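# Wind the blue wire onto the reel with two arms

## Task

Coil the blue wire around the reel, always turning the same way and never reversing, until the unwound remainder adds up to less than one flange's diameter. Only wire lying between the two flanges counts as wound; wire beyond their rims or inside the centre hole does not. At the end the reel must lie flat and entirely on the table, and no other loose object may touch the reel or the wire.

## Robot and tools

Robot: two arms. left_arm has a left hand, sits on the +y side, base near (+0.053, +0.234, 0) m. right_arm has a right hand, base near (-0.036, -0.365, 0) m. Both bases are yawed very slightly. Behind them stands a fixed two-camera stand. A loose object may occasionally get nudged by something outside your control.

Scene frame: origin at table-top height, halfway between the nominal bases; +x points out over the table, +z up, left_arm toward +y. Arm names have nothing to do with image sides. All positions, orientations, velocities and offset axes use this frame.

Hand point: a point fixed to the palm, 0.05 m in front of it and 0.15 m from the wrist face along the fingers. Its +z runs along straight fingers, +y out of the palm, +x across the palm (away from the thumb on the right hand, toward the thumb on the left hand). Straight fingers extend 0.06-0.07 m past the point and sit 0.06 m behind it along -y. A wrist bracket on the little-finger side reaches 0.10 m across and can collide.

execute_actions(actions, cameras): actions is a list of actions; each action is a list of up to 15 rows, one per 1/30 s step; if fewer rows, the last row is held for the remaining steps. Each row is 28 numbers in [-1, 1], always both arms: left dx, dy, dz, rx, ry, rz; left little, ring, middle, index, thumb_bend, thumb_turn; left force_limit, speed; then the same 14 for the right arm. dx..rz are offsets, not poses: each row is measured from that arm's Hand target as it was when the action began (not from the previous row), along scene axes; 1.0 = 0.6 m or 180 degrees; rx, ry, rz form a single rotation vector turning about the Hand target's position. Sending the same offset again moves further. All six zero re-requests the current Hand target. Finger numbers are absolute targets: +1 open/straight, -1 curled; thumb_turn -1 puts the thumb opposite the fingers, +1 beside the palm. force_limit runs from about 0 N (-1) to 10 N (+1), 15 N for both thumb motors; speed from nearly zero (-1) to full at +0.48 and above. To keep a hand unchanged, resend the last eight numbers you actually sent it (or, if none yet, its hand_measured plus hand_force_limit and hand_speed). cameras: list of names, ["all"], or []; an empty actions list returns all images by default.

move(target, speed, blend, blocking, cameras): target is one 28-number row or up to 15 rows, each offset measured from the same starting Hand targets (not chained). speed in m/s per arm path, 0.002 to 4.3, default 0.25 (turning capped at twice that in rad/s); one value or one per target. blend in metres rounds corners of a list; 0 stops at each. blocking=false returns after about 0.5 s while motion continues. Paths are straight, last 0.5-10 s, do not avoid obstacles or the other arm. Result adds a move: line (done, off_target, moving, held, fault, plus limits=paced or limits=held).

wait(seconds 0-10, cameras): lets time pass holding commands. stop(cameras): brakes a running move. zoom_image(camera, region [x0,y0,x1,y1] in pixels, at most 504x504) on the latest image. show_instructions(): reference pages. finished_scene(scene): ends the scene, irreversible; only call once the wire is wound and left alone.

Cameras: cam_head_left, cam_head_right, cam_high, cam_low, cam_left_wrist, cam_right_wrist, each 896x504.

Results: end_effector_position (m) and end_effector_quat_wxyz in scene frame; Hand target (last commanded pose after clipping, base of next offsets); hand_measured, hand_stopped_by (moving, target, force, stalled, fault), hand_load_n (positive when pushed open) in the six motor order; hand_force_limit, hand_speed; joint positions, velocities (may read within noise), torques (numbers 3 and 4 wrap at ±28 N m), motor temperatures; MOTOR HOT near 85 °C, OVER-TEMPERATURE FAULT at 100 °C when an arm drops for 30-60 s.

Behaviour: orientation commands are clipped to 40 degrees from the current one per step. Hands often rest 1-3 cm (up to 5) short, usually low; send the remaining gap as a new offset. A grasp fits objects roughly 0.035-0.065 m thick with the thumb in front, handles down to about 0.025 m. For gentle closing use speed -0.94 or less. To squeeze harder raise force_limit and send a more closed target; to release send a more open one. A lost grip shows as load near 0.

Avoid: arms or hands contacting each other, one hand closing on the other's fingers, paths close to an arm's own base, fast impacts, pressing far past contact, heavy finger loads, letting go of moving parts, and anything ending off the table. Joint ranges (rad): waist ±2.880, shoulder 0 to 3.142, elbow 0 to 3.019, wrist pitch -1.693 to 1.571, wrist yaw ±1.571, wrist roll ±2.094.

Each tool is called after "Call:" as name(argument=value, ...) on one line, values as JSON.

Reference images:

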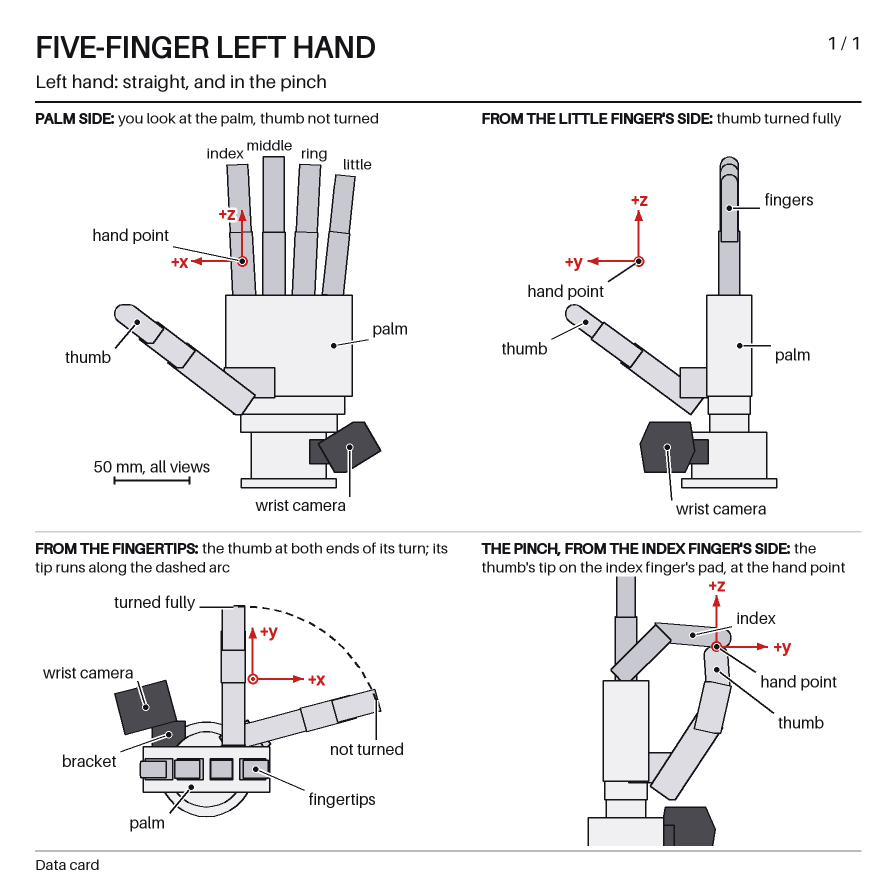

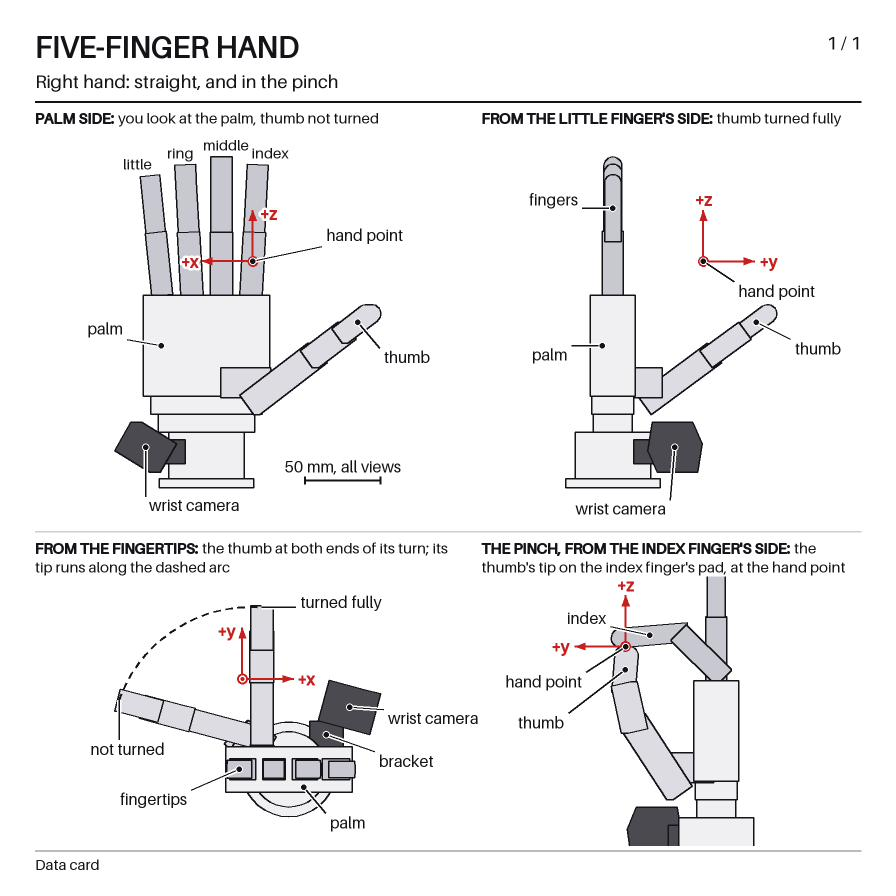

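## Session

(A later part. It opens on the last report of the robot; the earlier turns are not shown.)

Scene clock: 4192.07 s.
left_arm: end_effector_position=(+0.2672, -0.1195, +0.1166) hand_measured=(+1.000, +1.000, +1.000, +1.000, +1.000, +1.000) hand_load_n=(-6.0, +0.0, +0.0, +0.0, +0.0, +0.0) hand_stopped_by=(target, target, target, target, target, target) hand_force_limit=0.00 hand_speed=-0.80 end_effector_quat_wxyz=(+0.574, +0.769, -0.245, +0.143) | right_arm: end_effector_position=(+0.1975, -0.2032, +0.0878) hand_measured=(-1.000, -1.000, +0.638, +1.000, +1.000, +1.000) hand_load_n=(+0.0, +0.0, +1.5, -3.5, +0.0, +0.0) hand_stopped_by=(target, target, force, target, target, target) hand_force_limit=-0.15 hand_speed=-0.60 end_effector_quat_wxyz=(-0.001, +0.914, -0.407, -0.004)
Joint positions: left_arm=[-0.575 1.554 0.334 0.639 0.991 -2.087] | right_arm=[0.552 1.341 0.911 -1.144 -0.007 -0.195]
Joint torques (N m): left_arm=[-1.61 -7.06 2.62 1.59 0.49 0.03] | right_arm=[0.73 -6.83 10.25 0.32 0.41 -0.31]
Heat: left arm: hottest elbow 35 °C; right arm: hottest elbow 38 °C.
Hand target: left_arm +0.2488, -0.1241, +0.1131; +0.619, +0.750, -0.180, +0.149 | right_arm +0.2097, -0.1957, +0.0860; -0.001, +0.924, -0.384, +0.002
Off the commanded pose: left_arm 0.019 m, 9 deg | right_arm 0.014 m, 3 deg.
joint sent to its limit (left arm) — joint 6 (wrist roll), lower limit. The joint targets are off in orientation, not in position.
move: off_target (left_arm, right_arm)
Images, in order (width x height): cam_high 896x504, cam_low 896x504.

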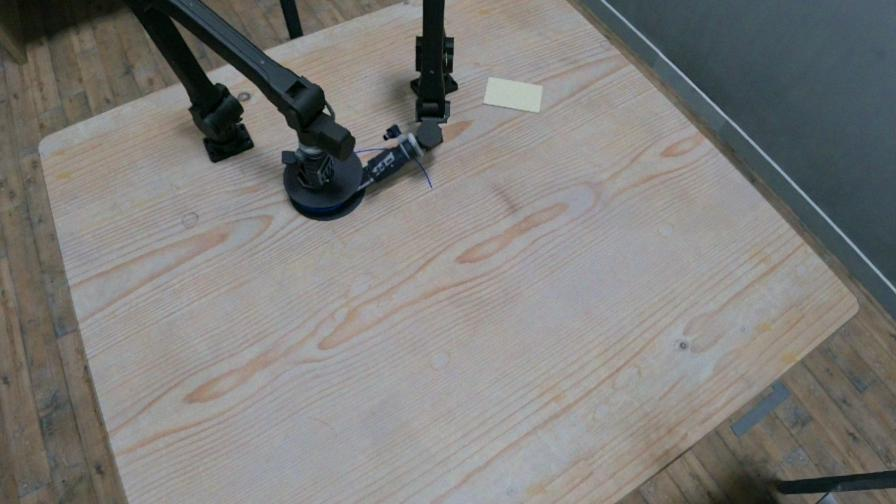

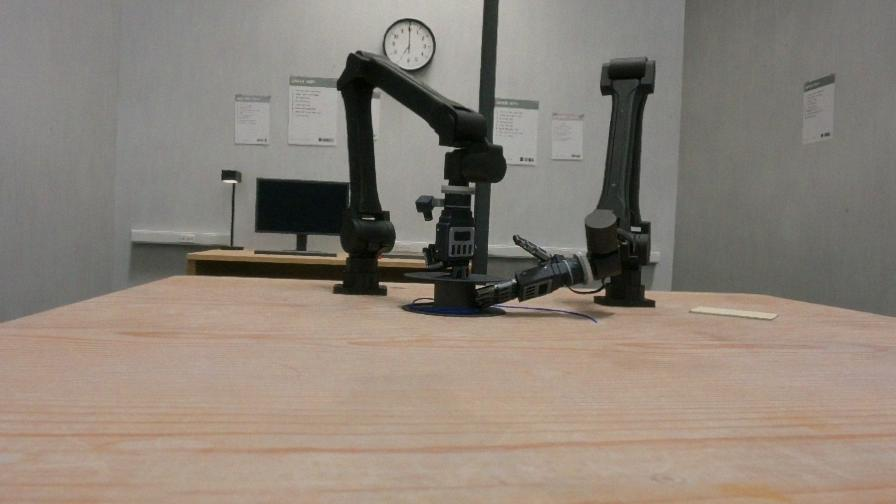

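Call:
move(target=[[0,0.1,0,0,0,0,1,1,1,1,1,1,0,-0.8,0,0,0,0,0,0,-1,-1,0.1,1,1,1,-0.15,-0.6],[0.0883,0.1025,0.0667,0,0,0,1,1,1,1,1,1,0,-0.8,0,0,0,0,0,0,-1,-1,1,1,1,1,-0.2,0.4],[0.1682,0.0558,0.083,0,0,0,1,1,1,1,1,1,0,-0.8,0,0,0.1917,0,0,0,-1,-1,1,1,1,1,-0.2,0.4],[0.1682,0.0558,0.083,0,0,0,1,1,1,1,1,1,0,-0.8,-0.0462,0.0503,0.1917,0,0,-0.264,-1,-1,1,1,1,1,-0.2,0.4],[0.1682,0.0558,0.083,0,0,0,1,1,1,1,1,1,0,-0.8,0.0047,0.1085,0.1917,0,0,-0.5278,-1,-1,1,1,1,1,-0.2,0.4]], speed=[0.15,0.15,0.2,0.7,0.7], blend=[0.006,0,0.005,0.03,0], cameras=["cam_head_left", "cam_low", "cam_high"])

Call:
zoom_image(camera="cam_head_left", region=[440, 240, 620, 390])

Call:
zoom_image(camera="cam_low", region=[380, 200, 740, 360])

Call:
zoom_image(camera="cam_high", region=[250, 110, 480, 260])

Scene clock: 4214.43 s.
left_arm: end_effector_position=(+0.3431, -0.0814, +0.1605) hand_measured=(+1.000, +1.000, +1.000, +1.000, +1.000, +1.000) hand_load_n=(+0.0, +0.0, +0.0, +0.0, +0.0, +0.0) hand_stopped_by=(target, target, target, target, target, target) hand_force_limit=0.00 hand_speed=-0.80 end_effector_quat_wxyz=(+0.605, +0.759, -0.194, +0.143) | right_arm: end_effector_position=(+0.2205, -0.1302, +0.2044) hand_measured=(-1.000, -1.000, +1.000, +1.000, +1.000, +1.000) hand_load_n=(+0.0, +0.0, +0.0, +0.0, +0.0, +0.0) hand_stopped_by=(target, target, target, target, target, target) hand_force_limit=-0.20 hand_speed=0.40 end_effector_quat_wxyz=(+0.007, -0.339, +0.941, +0.001)
Joint positions: left_arm=[-0.367 1.506 0.454 0.442 1.165 -2.087] | right_arm=[0.573 1.166 1.079 -1.471 0 1.439]
Joint torques (N m): left_arm=[-0.15 -6.53 7.49 0.59 0.33 0.04] | right_arm=[0.32 -8.7 7.8 -0.44 0.12 0.1]
Heat: left arm: hottest elbow 35 °C; right arm: hottest elbow 39 °C.
Hand target: left_arm +0.3498, -0.0905, +0.1629; +0.619, +0.750, -0.180, +0.149 | right_arm +0.2124, -0.1307, +0.2010; -0.001, -0.341, +0.940, -0.002
Off the commanded pose: left_arm 0.012 m, 3 deg | right_arm 0.009 m, 1 deg.
joint sent to its limit (left arm) — joint 6 (wrist roll), lower limit. The joint targets are off in orientation, not in position.
move: off_target (left_arm); target 2's new numbers were sent with right_arm's hand 0.015 m and 1 deg from that target
Images, in order (width x height): cam_head_left 896x504, cam_high 896x504, cam_low 896x504.

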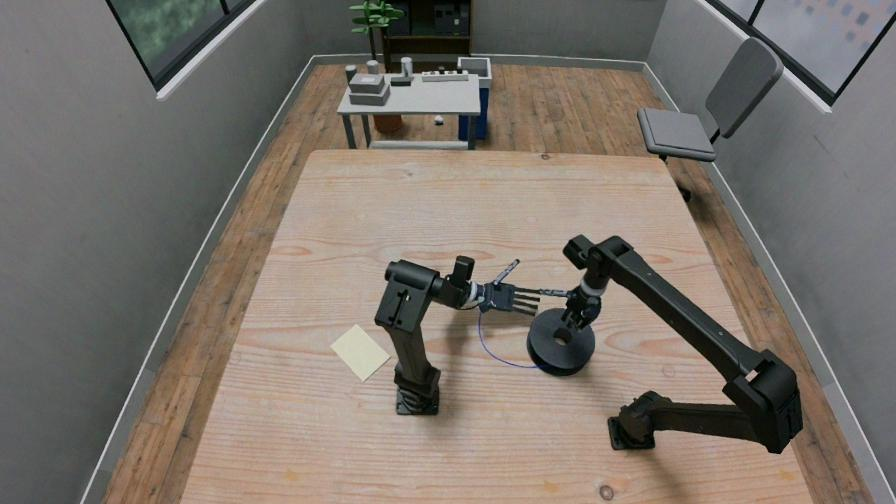

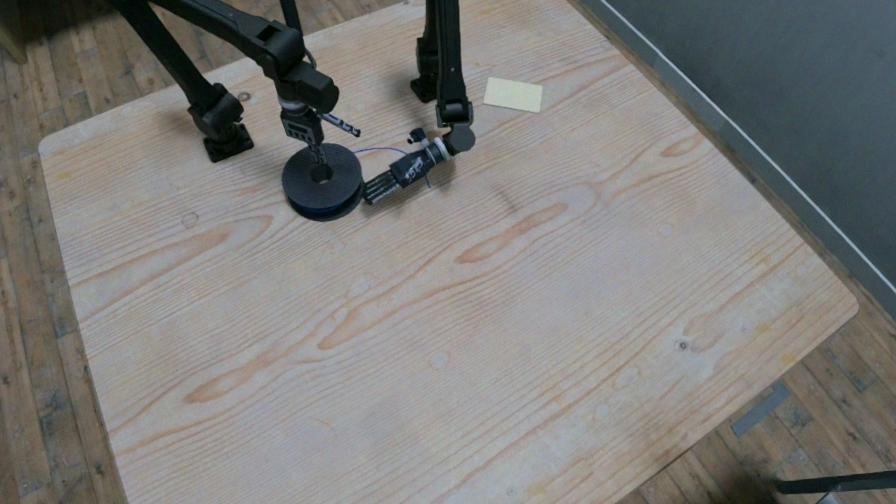

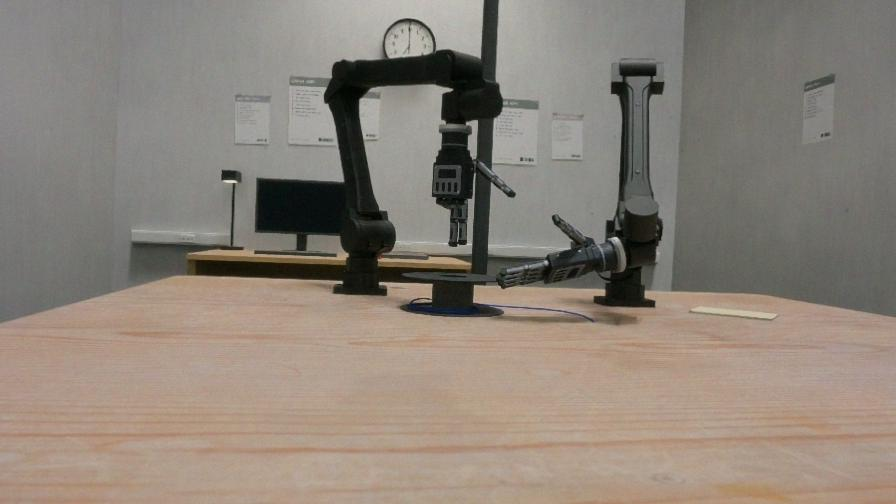

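Scaled by 2.800 from the camera's 896x504 image, which has a finer 1280x720 frame.

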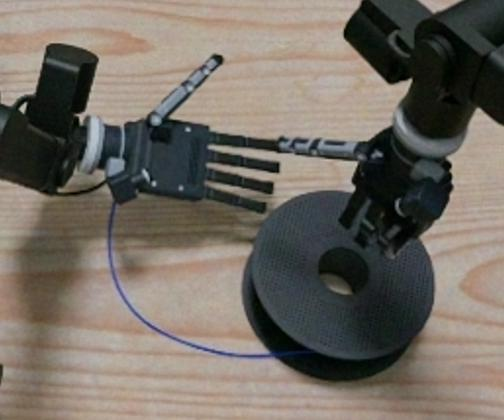

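Scaled by 1.400 from the camera's 896x504 image, which has a finer 1280x720 frame.

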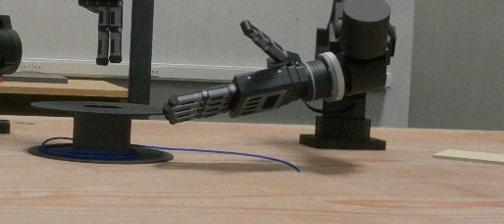

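Scaled by 2.191 from the camera's 896x504 image, which has a finer 1280x720 frame.

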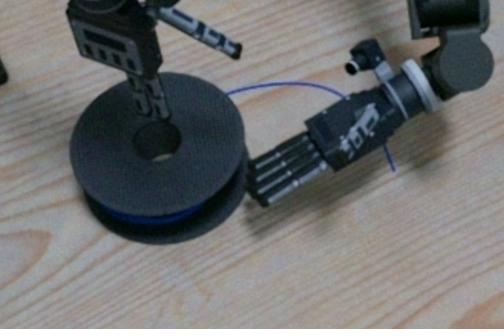

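Call:
move(target=[[0,0,0,0,0,0,1,1,1,1,1,1,0,-0.8,-0.0003,0.0005,-0.05,0,0,0,-1,-1,1,1,1,1,-0.2,0.4],[0,0,0,0,0,0,1,1,1,1,1,1,0,-0.8,-0.0003,0.0005,-0.1917,0,0,0,-1,-1,1,1,1,1,-0.2,0.4],[0,0,0,0,0,0,1,1,1,1,1,1,0,-0.8,-0.0003,0.0005,-0.1917,0,0,0,-1,-1,0.1,1,1,1,-0.15,-0.6]], speed=[0.2,0.12,0.1])

Call:
move(target=[[0.0267,-0.0458,-0.0832,0,0,0,1,1,1,1,1,1,0,-0.8,0.0067,0.0008,0,0,0,0,-1,-1,0.1,1,1,1,-0.15,-0.6],[-0.0083,-0.1542,-0.0832,0,0,0,1,1,1,1,1,1,0,-0.8,0.0067,0.0008,0,0,0,0,-1,-1,0.1,1,1,1,-0.15,-0.6],[-0.065,-0.16,-0.0832,0,0,0,1,1,1,1,1,1,0,-0.8,0.0075,0.0008,0,0,0,0,-1,-1,0.1,1,1,1,-0.15,-0.6],[-0.0683,-0.1092,-0.0832,0,0,0,1,1,1,1,1,1,0,-0.8,-0.0123,-0.0287,0,0,0,0.1667,-1,-1,0.1,1,1,1,-0.15,-0.6],[-0.0983,-0.0708,-0.0832,0,0,0,1,1,1,1,1,1,0,-0.8,-0.0197,-0.0637,0,0,0,0.3222,-1,-1,0.1,1,1,1,-0.15,-0.6],[-0.1365,-0.0517,-0.0832,0,0,0,1,1,1,1,1,1,0,-0.8,-0.0152,-0.0914,0,0,0,0.4444,-1,-1,0.1,1,1,1,-0.15,-0.6],[-0.165,-0.0508,-0.0832,0,0,0,1,1,1,1,1,1,0,-0.8,-0.005,-0.1084,0,0,0,0.5278,-1,-1,0.1,1,1,1,-0.15,-0.6]], speed=[0.15,0.15,0.1,0.18,0.18,0.18,0.18], blend=[0.01,0.01,0,0.003,0.003,0.003,0], cameras=["cam_high", "cam_low"])

Call:
zoom_image(camera="cam_high", region=[250, 110, 480, 260])

Call:
zoom_image(camera="cam_low", region=[380, 200, 740, 360])

Scene clock: 4256.13 s.
left_arm: end_effector_position=(+0.3431, -0.0814, +0.1605) hand_measured=(+1.000, +1.000, +1.000, +1.000, +1.000, +1.000) hand_load_n=(+0.0, -0.5, +0.5, +0.0, +0.0, +0.0) hand_stopped_by=(target, target, target, target, target, target) hand_force_limit=0.00 hand_speed=-0.80 end_effector_quat_wxyz=(+0.605, +0.759, -0.194, +0.143) | right_arm: end_effector_position=(+0.2183, -0.1327, +0.0930) hand_measured=(-1.000, -1.000, +0.638, +1.000, +1.000, +1.000) hand_load_n=(+0.0, +0.0, +8.5, -4.0, +0.0, +0.0) hand_stopped_by=(target, target, force, target, target, target) hand_force_limit=-0.15 hand_speed=-0.60 end_effector_quat_wxyz=(+0.007, -0.338, +0.941, -0.002)
Joint positions: left_arm=[-0.367 1.506 0.454 0.442 1.165 -2.087] | right_arm=[0.575 1.233 0.832 -1.157 0.007 1.443]
Joint torques (N m): left_arm=[-0.26 -6.42 7.53 0.58 0.33 0.04] | right_arm=[0.21 -6.95 7.09 0.23 -0.16 0.1]
Heat: left arm: hottest elbow 36 °C; right arm: hottest elbow 37 °C.
Hand target: left_arm +0.3498, -0.0905, +0.1629; +0.619, +0.750, -0.180, +0.149 | right_arm +0.2123, -0.1303, +0.0860; -0.001, -0.341, +0.940, -0.002
Off the commanded pose: left_arm 0.012 m, 3 deg | right_arm 0.010 m, 1 deg.
joint sent to its limit (left arm) — joint 6 (wrist roll), lower limit. The joint targets are off in orientation, not in position.
move: off_target (left_arm)

Scene clock: 4263.23 s.
left_arm: end_effector_position=(+0.2672, -0.1172, +0.1165) hand_measured=(+1.000, +1.000, +1.000, +1.000, +1.000, +1.000) hand_load_n=(-4.0, +0.0, +0.5, +0.0, +0.0, +0.0) hand_stopped_by=(target, target, target, target, target, target) hand_force_limit=0.00 hand_speed=-0.80 end_effector_quat_wxyz=(+0.576, +0.768, -0.244, +0.142) | right_arm: end_effector_position=(+0.1976, -0.2033, +0.0892) hand_measured=(-1.000, -1.000, +0.638, +1.000, +1.000, +1.000) hand_load_n=(+0.0, +0.0, +3.5, -6.0, +0.0, +0.0) hand_stopped_by=(target, target, force, target, target, target) hand_force_limit=-0.15 hand_speed=-0.60 end_effector_quat_wxyz=(+0.000, +0.915, -0.404, -0.002)
Joint positions: left_arm=[-0.567 1.557 0.331 0.645 1 -2.087] | right_arm=[0.555 1.339 0.914 -1.148 -0.004 -0.199]
Joint torques (N m): left_arm=[-1.55 -6.89 2.61 1.5 0.43 0.04] | right_arm=[0.5 -6.71 10.03 0.49 0.28 -0.22]
Heat: left arm: hottest elbow 36 °C; right arm: hottest elbow 37 °C.
Hand target: left_arm +0.2509, -0.1210, +0.1129; +0.619, +0.750, -0.180, +0.149 | right_arm +0.2094, -0.1953, +0.0860; -0.001, +0.923, -0.384, +0.002
Off the commanded pose: left_arm 0.017 m, 9 deg | right_arm 0.015 m, 3 deg.
joint sent to its limit (left arm) — joint 6 (wrist roll), lower limit. The joint targets are off in orientation, not in position.
move: off_target (left_arm, right_arm)
Images, in order (width x height): cam_high 896x504, cam_low 896x504.

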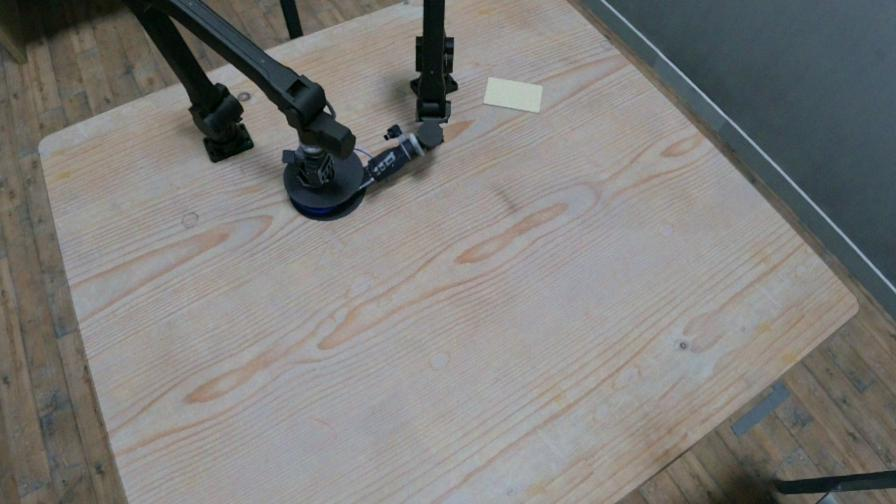

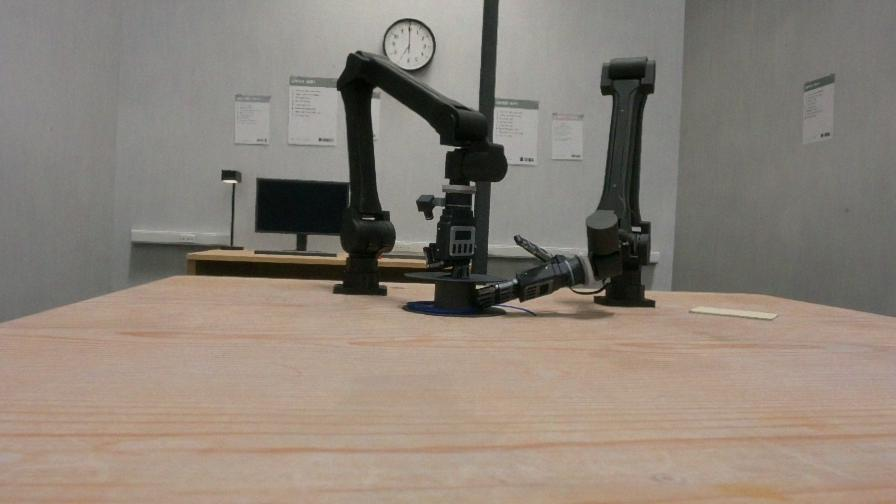

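Scaled by 2.191 from the camera's 896x504 image, which has a finer 1280x720 frame.

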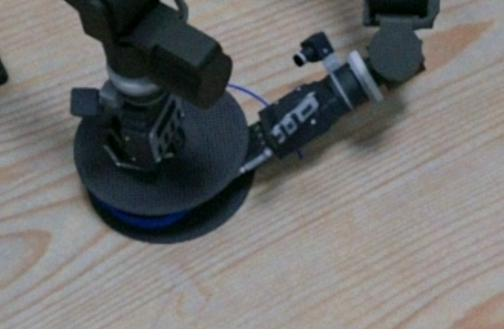

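Scaled by 1.400 from the camera's 896x504 image, which has a finer 1280x720 frame.

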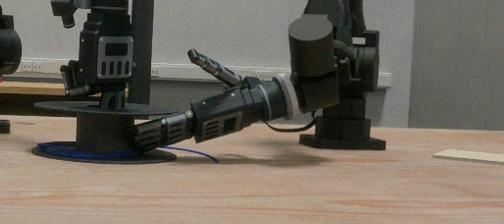

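Call:
move(target=[[0,0.1,0,0,0,0,1,1,1,1,1,1,0,-0.8,0,0,0,0,0,0,-1,-1,0.1,1,1,1,-0.15,-0.6],[0.085,0.1,0.0667,0,0,0,1,1,1,1,1,1,0,-0.8,0,0,0,0,0,0,-1,-1,1,1,1,1,-0.2,0.4],[0.1648,0.0508,0.0835,0,0,0,1,1,1,1,1,1,0,-0.8,0,0,0.1917,0,0,0,-1,-1,1,1,1,1,-0.2,0.4],[0.1648,0.0508,0.0835,0,0,0,1,1,1,1,1,1,0,-0.8,-0.0457,0.0497,0.1917,0,0,-0.264,-1,-1,1,1,1,1,-0.2,0.4],[0.1648,0.0508,0.0835,0,0,0,1,1,1,1,1,1,0,-0.8,0.005,0.1077,0.1917,0,0,-0.5278,-1,-1,1,1,1,1,-0.2,0.4]], speed=[0.15,0.15,0.2,0.7,0.7], blend=[0.006,0,0.005,0.03,0], cameras=["cam_head_left", "cam_low", "cam_high"])

Call:
zoom_image(camera="cam_head_left", region=[440, 240, 620, 390])

Call:
zoom_image(camera="cam_low", region=[380, 240, 560, 340])

Call:
zoom_image(camera="cam_high", region=[250, 110, 480, 260])

Scene clock: 4286.07 s.
left_arm: end_effector_position=(+0.3435, -0.0809, +0.1606) hand_measured=(+1.000, +1.000, +1.000, +1.000, +1.000, +1.000) hand_load_n=(+0.0, +0.0, -0.5, +0.0, +0.0, +0.0) hand_stopped_by=(target, target, target, target, target, target) hand_force_limit=0.00 hand_speed=-0.80 end_effector_quat_wxyz=(+0.605, +0.759, -0.194, +0.144) | right_arm: end_effector_position=(+0.2203, -0.1302, +0.2043) hand_measured=(-1.000, -1.000, +1.000, +1.000, +1.000, +1.000) hand_load_n=(+0.0, +0.0, +0.0, +0.0, +0.0, +0.0) hand_stopped_by=(target, target, target, target, target, target) hand_force_limit=-0.20 hand_speed=0.40 end_effector_quat_wxyz=(+0.007, -0.339, +0.941, +0.001)
Joint positions: left_arm=[-0.365 1.505 0.453 0.441 1.164 -2.087] | right_arm=[0.574 1.165 1.078 -1.471 0 1.439]
Joint torques (N m): left_arm=[-0.38 -6.42 7.51 0.65 0.34 0.05] | right_arm=[0.5 -8.7 7.82 -0.43 0.11 0.1]
Heat: left arm: hottest elbow 35 °C; right arm: hottest elbow 38 °C.
Hand target: left_arm +0.3496, -0.0906, +0.1630; +0.619, +0.750, -0.180, +0.149 | right_arm +0.2122, -0.1307, +0.2010; -0.001, -0.341, +0.940, -0.002
Off the commanded pose: left_arm 0.012 m, 3 deg | right_arm 0.009 m, 1 deg.
joint sent to its limit (left arm) — joint 6 (wrist roll), lower limit. The joint targets are off in orientation, not in position.
move: off_target (left_arm); target 2's new numbers were sent with right_arm's hand 0.014 m and 1 deg from that target
Images, in order (width x height): cam_head_left 896x504, cam_high 896x504, cam_low 896x504.

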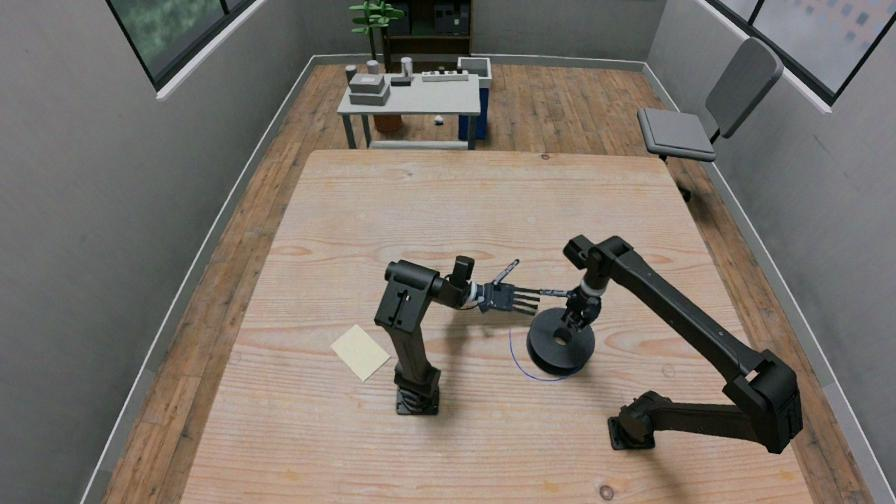

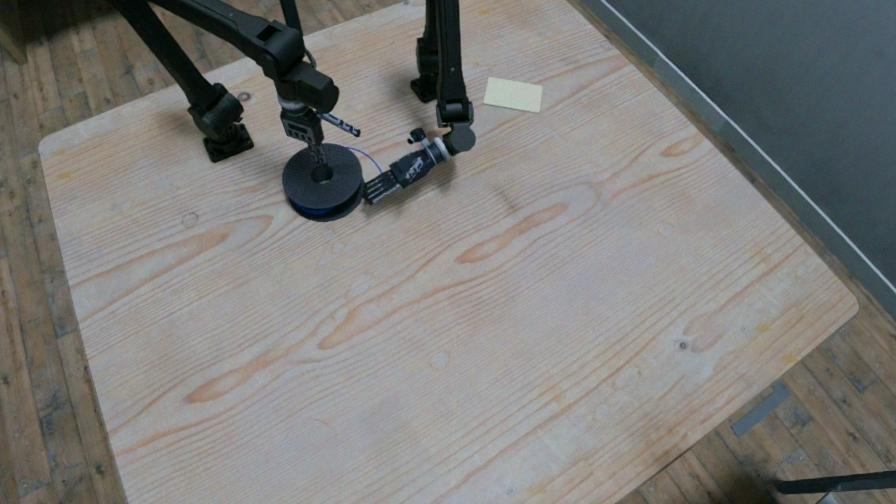

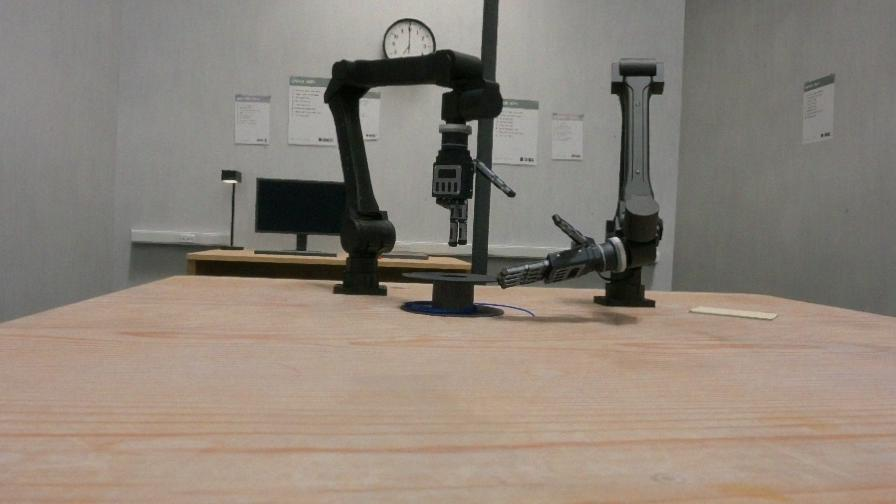

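Scaled by 2.800 from the camera's 896x504 image, which has a finer 1280x720 frame.

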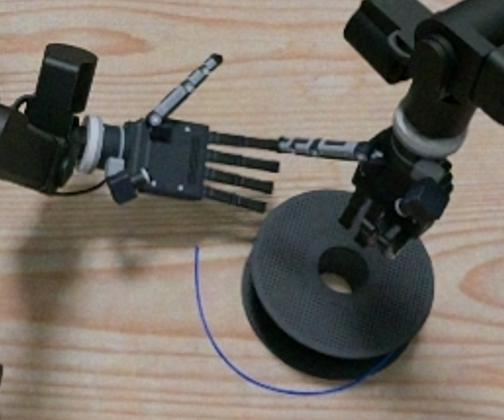

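Scaled by 2.800 from the camera's 896x504 image, which has a finer 1280x720 frame.

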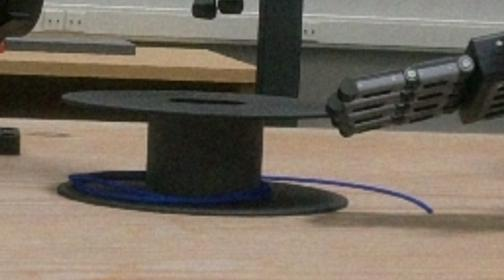

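Scaled by 2.191 from the camera's 896x504 image, which has a finer 1280x720 frame.

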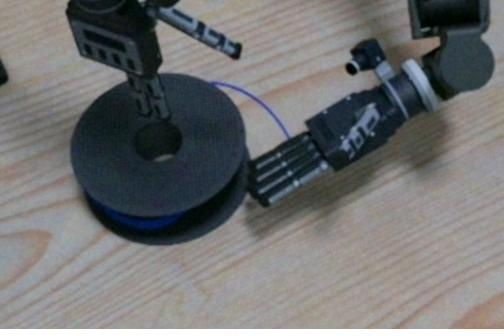

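Call:
move(target=[[0,0,0,0,0,0,1,1,1,1,1,1,0,-0.8,-0.0001,0.0005,-0.05,0,0,0,-1,-1,1,1,1,1,-0.2,0.4],[0,0,0,0,0,0,1,1,1,1,1,1,0,-0.8,-0.0001,0.0005,-0.1917,0,0,0,-1,-1,1,1,1,1,-0.2,0.4],[0,0,0,0,0,0,1,1,1,1,1,1,0,-0.8,-0.0001,0.0005,-0.1917,0,0,0,-1,-1,0.1,1,1,1,-0.15,-0.6]], speed=[0.2,0.12,0.1])

Call:
move(target=[[0.0267,-0.0458,-0.0832,0,0,0,1,1,1,1,1,1,0,-0.8,0.0067,0.0008,0,0,0,0,-1,-1,0.1,1,1,1,-0.15,-0.6],[-0.0083,-0.1542,-0.0832,0,0,0,1,1,1,1,1,1,0,-0.8,0.0067,0.0008,0,0,0,0,-1,-1,0.1,1,1,1,-0.15,-0.6],[-0.065,-0.16,-0.0832,0,0,0,1,1,1,1,1,1,0,-0.8,0.0075,0.0008,0,0,0,0,-1,-1,0.1,1,1,1,-0.15,-0.6],[-0.0683,-0.1092,-0.0832,0,0,0,1,1,1,1,1,1,0,-0.8,-0.0123,-0.0287,0,0,0,0.1667,-1,-1,0.1,1,1,1,-0.15,-0.6],[-0.0983,-0.0708,-0.0832,0,0,0,1,1,1,1,1,1,0,-0.8,-0.0197,-0.0637,0,0,0,0.3222,-1,-1,0.1,1,1,1,-0.15,-0.6],[-0.1365,-0.0517,-0.0832,0,0,0,1,1,1,1,1,1,0,-0.8,-0.0152,-0.0914,0,0,0,0.4444,-1,-1,0.1,1,1,1,-0.15,-0.6],[-0.165,-0.0508,-0.0832,0,0,0,1,1,1,1,1,1,0,-0.8,-0.005,-0.1084,0,0,0,0.5278,-1,-1,0.1,1,1,1,-0.15,-0.6]], speed=[0.15,0.15,0.1,0.18,0.18,0.18,0.18], blend=[0.01,0.01,0,0.003,0.003,0.003,0], cameras=["cam_head_left", "cam_high", "cam_low"])

Call:
zoom_image(camera="cam_head_left", region=[440, 240, 620, 390])

Call:
zoom_image(camera="cam_high", region=[250, 110, 480, 260])

Call:
zoom_image(camera="cam_low", region=[380, 240, 560, 340])

Scene clock: 4374.13 s.
left_arm: end_effector_position=(+0.3435, -0.0809, +0.1606) hand_measured=(+1.000, +1.000, +1.000, +1.000, +1.000, +1.000) hand_load_n=(+0.0, +0.0, +0.0, +0.0, +0.0, +0.0) hand_stopped_by=(target, target, target, target, target, target) hand_force_limit=0.00 hand_speed=-0.80 end_effector_quat_wxyz=(+0.605, +0.759, -0.194, +0.144) | right_arm: end_effector_position=(+0.2182, -0.1329, +0.0929) hand_measured=(-1.000, -1.000, +0.638, +1.000, +1.000, +1.000) hand_load_n=(+0.0, +0.0, +6.0, -3.5, +0.0, +0.0) hand_stopped_by=(target, target, force, target, target, target) hand_force_limit=-0.15 hand_speed=-0.60 end_effector_quat_wxyz=(+0.007, -0.338, +0.941, -0.002)
Joint positions: left_arm=[-0.365 1.505 0.453 0.441 1.164 -2.087] | right_arm=[0.575 1.233 0.832 -1.157 0.007 1.443]
Joint torques (N m): left_arm=[-0.67 -6.3 7.51 0.64 0.34 0.04] | right_arm=[0.56 -7.77 7.2 0.23 -0.18 0.09]
Heat: left arm: hottest elbow 37 °C; right arm: hottest elbow 36 °C.
Hand target: left_arm +0.3496, -0.0906, +0.1630; +0.619, +0.750, -0.180, +0.149 | right_arm +0.2122, -0.1305, +0.0859; -0.001, -0.341, +0.940, -0.002
Off the commanded pose: left_arm 0.012 m, 3 deg | right_arm 0.010 m, 1 deg.
joint sent to its limit (left arm) — joint 6 (wrist roll), lower limit. The joint targets are off in orientation, not in position.
move: off_target (left_arm)

Scene clock: 4381.20 s.
left_arm: end_effector_position=(+0.2662, -0.1175, +0.1169) hand_measured=(+1.000, +1.000, +1.000, +1.000, +1.000, +1.000) hand_load_n=(-0.5, +0.0, +0.0, +0.0, +0.0, +0.0) hand_stopped_by=(target, target, target, target, target, target) hand_force_limit=0.00 hand_speed=-0.80 end_effector_quat_wxyz=(+0.576, +0.767, -0.245, +0.141) | right_arm: end_effector_position=(+0.1965, -0.2045, +0.0881) hand_measured=(-1.000, -1.000, +0.636, +1.000, +1.000, +1.000) hand_load_n=(+0.0, +0.0, +2.0, -4.0, +0.0, +0.0) hand_stopped_by=(target, target, force, target, target, target) hand_force_limit=-0.15 hand_speed=-0.60 end_effector_quat_wxyz=(+0.001, +0.917, -0.398, -0.004)
Joint positions: left_arm=[-0.57 1.555 0.33 0.643 1 -2.087] | right_arm=[0.555 1.34 0.911 -1.148 -0.006 -0.211]
Joint torques (N m): left_arm=[-1.44 -6.89 2.67 1.54 0.42 0.04] | right_arm=[0.32 -6.59 10.18 0.55 0.35 -0.12]
Heat: left arm: hottest elbow 37 °C; right arm: hottest elbow 37 °C.
Hand target: left_arm +0.2506, -0.1210, +0.1130; +0.619, +0.750, -0.180, +0.149 | right_arm +0.2093, -0.1954, +0.0860; -0.001, +0.924, -0.384, +0.002
Off the commanded pose: left_arm 0.016 m, 9 deg | right_arm 0.016 m, 2 deg.
joint sent to its limit (left arm) — joint 6 (wrist roll), lower limit. The joint targets are off in orientation, not in position.
move: off_target (left_arm, right_arm)
Images, in order (width x height): cam_head_left 896x504, cam_high 896x504, cam_low 896x504.

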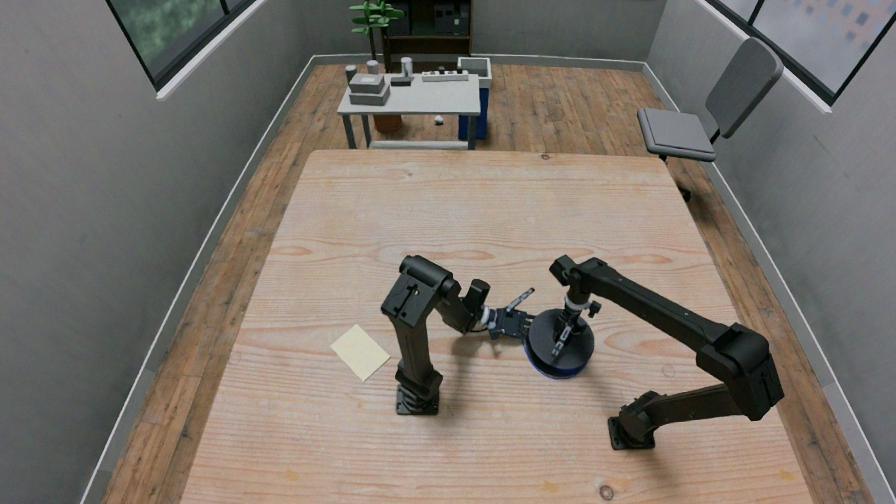

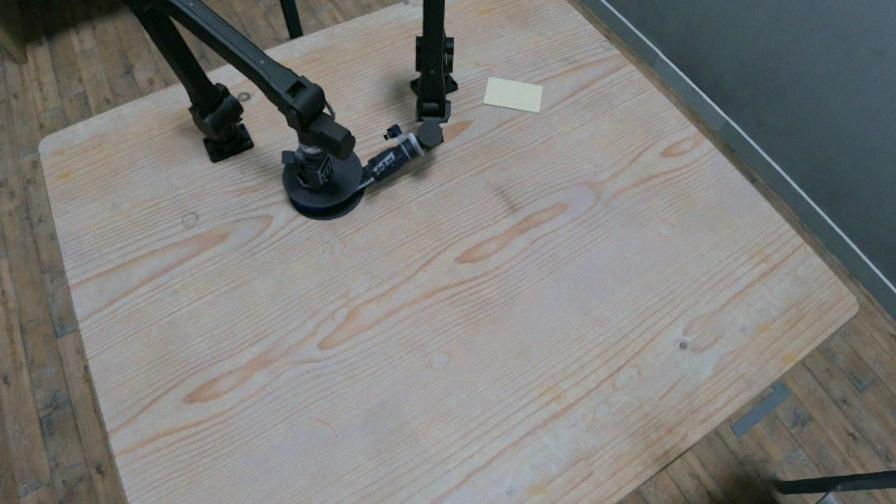

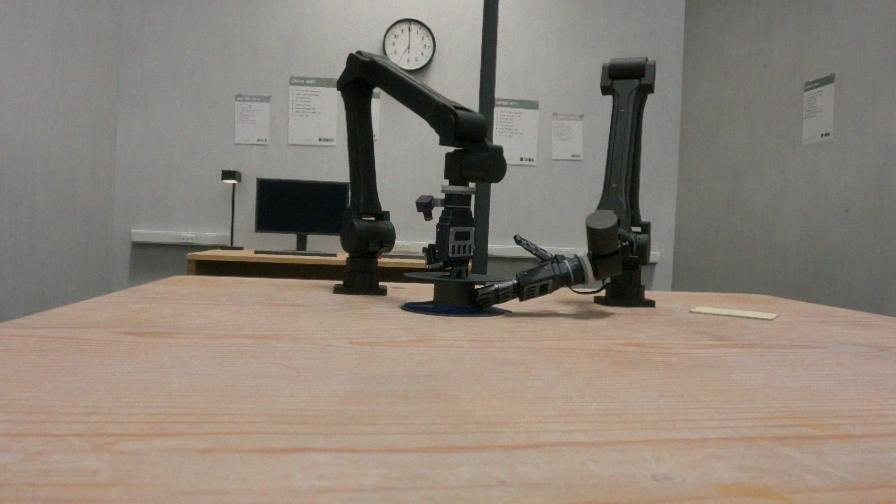

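Scaled by 2.800 from the camera's 896x504 image, which has a finer 1280x720 frame.

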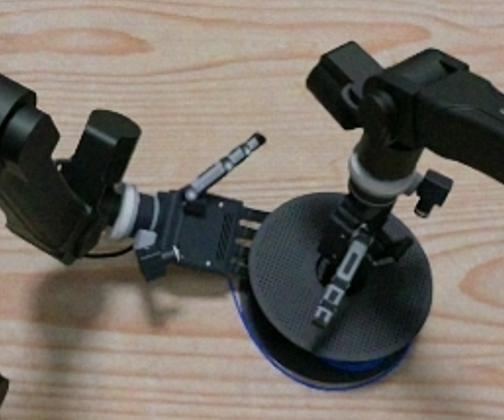

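Scaled by 2.191 from the camera's 896x504 image, which has a finer 1280x720 frame.

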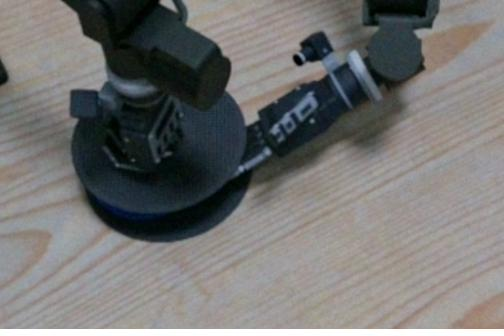

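Scaled by 2.800 from the camera's 896x504 image, which has a finer 1280x720 frame.

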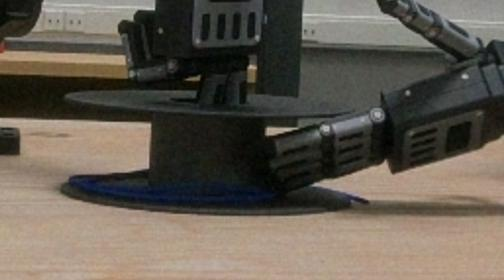

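Call:
move(target=[[0,0.1,0,0,0,0,1,1,1,1,1,1,0,-0.8,0,0,0,0,0,0,-1,-1,0.1,1,1,1,-0.15,-0.6],[0.085,0.1,0.0667,0,0,0,1,1,1,1,1,1,0,-0.8,0,0,0,0,0,0,-1,-1,1,1,1,1,-0.2,0.4],[0.165,0.0508,0.0835,0,0,0,1,1,1,1,1,1,0,-0.8,0,0,0.1917,0,0,0,-1,-1,1,1,1,1,-0.2,0.4],[0.165,0.0508,0.0835,0,0,0,1,1,1,1,1,1,0,-0.8,-0.0457,0.0497,0.1917,0,0,-0.264,-1,-1,1,1,1,1,-0.2,0.4],[0.165,0.0508,0.0835,0,0,0,1,1,1,1,1,1,0,-0.8,0.005,0.1077,0.1917,0,0,-0.5278,-1,-1,1,1,1,1,-0.2,0.4]], speed=[0.15,0.15,0.2,0.7,0.7], blend=[0.006,0,0.005,0.03,0], cameras=["cam_head_left", "cam_low", "cam_high"])

Call:
zoom_image(camera="cam_head_left", region=[500, 280, 620, 390])

Call:
zoom_image(camera="cam_low", region=[380, 240, 560, 340])

Call:
zoom_image(camera="cam_high", region=[260, 120, 400, 240])

Scene clock: 4401.83 s.
left_arm: end_effector_position=(+0.3434, -0.0809, +0.1607) hand_measured=(+1.000, +1.000, +1.000, +1.000, +1.000, +1.000) hand_load_n=(+0.0, +0.0, +0.0, +0.0, +0.0, +0.0) hand_stopped_by=(target, target, target, target, target, target) hand_force_limit=0.00 hand_speed=-0.80 end_effector_quat_wxyz=(+0.605, +0.759, -0.194, +0.144) | right_arm: end_effector_position=(+0.2203, -0.1303, +0.2043) hand_measured=(-1.000, -1.000, +1.000, +1.000, +1.000, +1.000) hand_load_n=(+0.0, +0.0, +0.0, +0.0, +0.0, +0.0) hand_stopped_by=(target, target, target, target, target, target) hand_force_limit=-0.20 hand_speed=0.40 end_effector_quat_wxyz=(+0.006, -0.339, +0.941, +0.001)
Joint positions: left_arm=[-0.365 1.504 0.453 0.44 1.164 -2.087] | right_arm=[0.574 1.165 1.078 -1.471 0.001 1.439]
Joint torques (N m): left_arm=[-0.44 -6.53 7.43 0.66 0.33 0.04] | right_arm=[0.44 -8.59 7.83 -0.44 0.13 0.12]
Heat: left arm: hottest elbow 36 °C; right arm: hottest elbow 38 °C.
Hand target: left_arm +0.3496, -0.0906, +0.1631; +0.619, +0.750, -0.180, +0.149 | right_arm +0.2122, -0.1308, +0.2009; -0.001, -0.341, +0.940, -0.002
Off the commanded pose: left_arm 0.012 m, 3 deg | right_arm 0.009 m, 1 deg.
joint sent to its limit (left arm) — joint 6 (wrist roll), lower limit. The joint targets are off in orientation, not in position.
move: off_target (left_arm); target 2's new numbers were sent with right_arm's hand 0.015 m and 1 deg from that target
Images, in order (width x height): cam_head_left 896x504, cam_high 896x504, cam_low 896x504.

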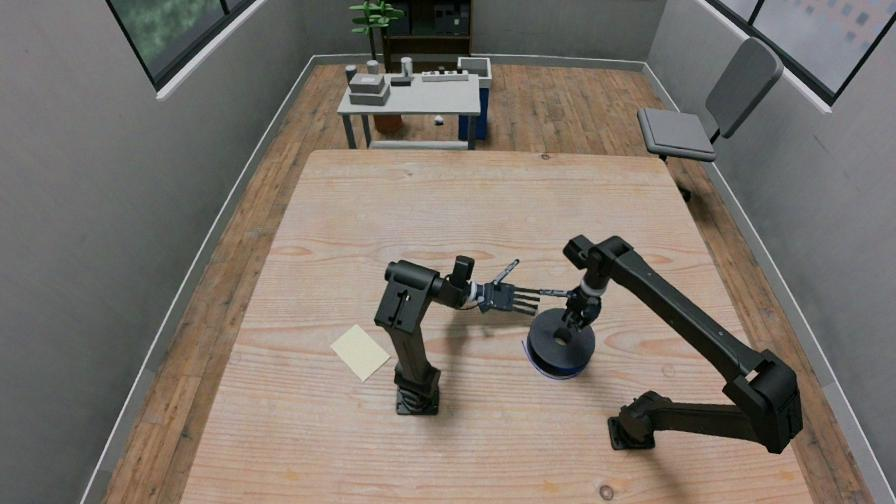

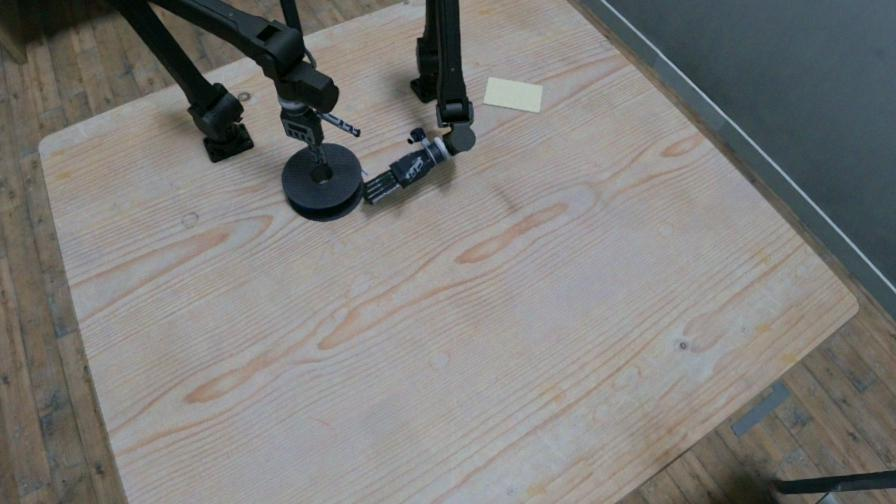

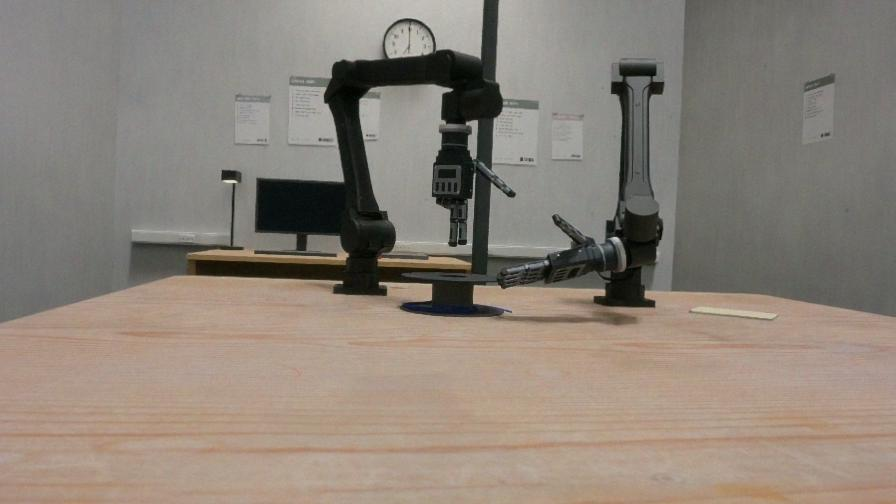

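Scaled by 4.200 from the camera's 896x504 image, which has a finer 1280x720 frame.

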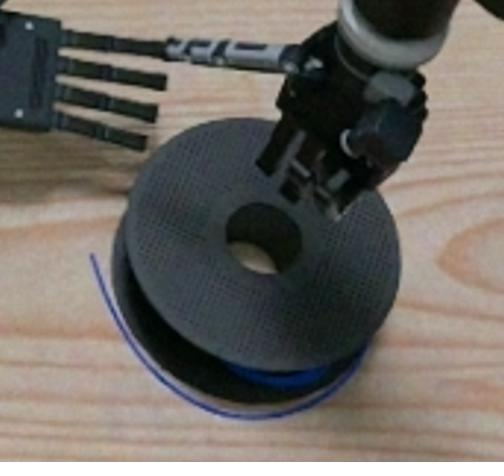

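Scaled by 2.800 from the camera's 896x504 image, which has a finer 1280x720 frame.

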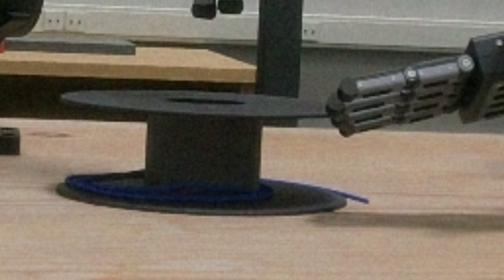

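Scaled by 3.600 from the camera's 896x504 image, which has a finer 1280x720 frame.

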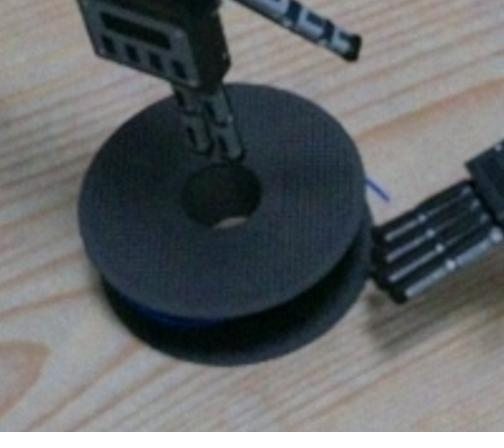

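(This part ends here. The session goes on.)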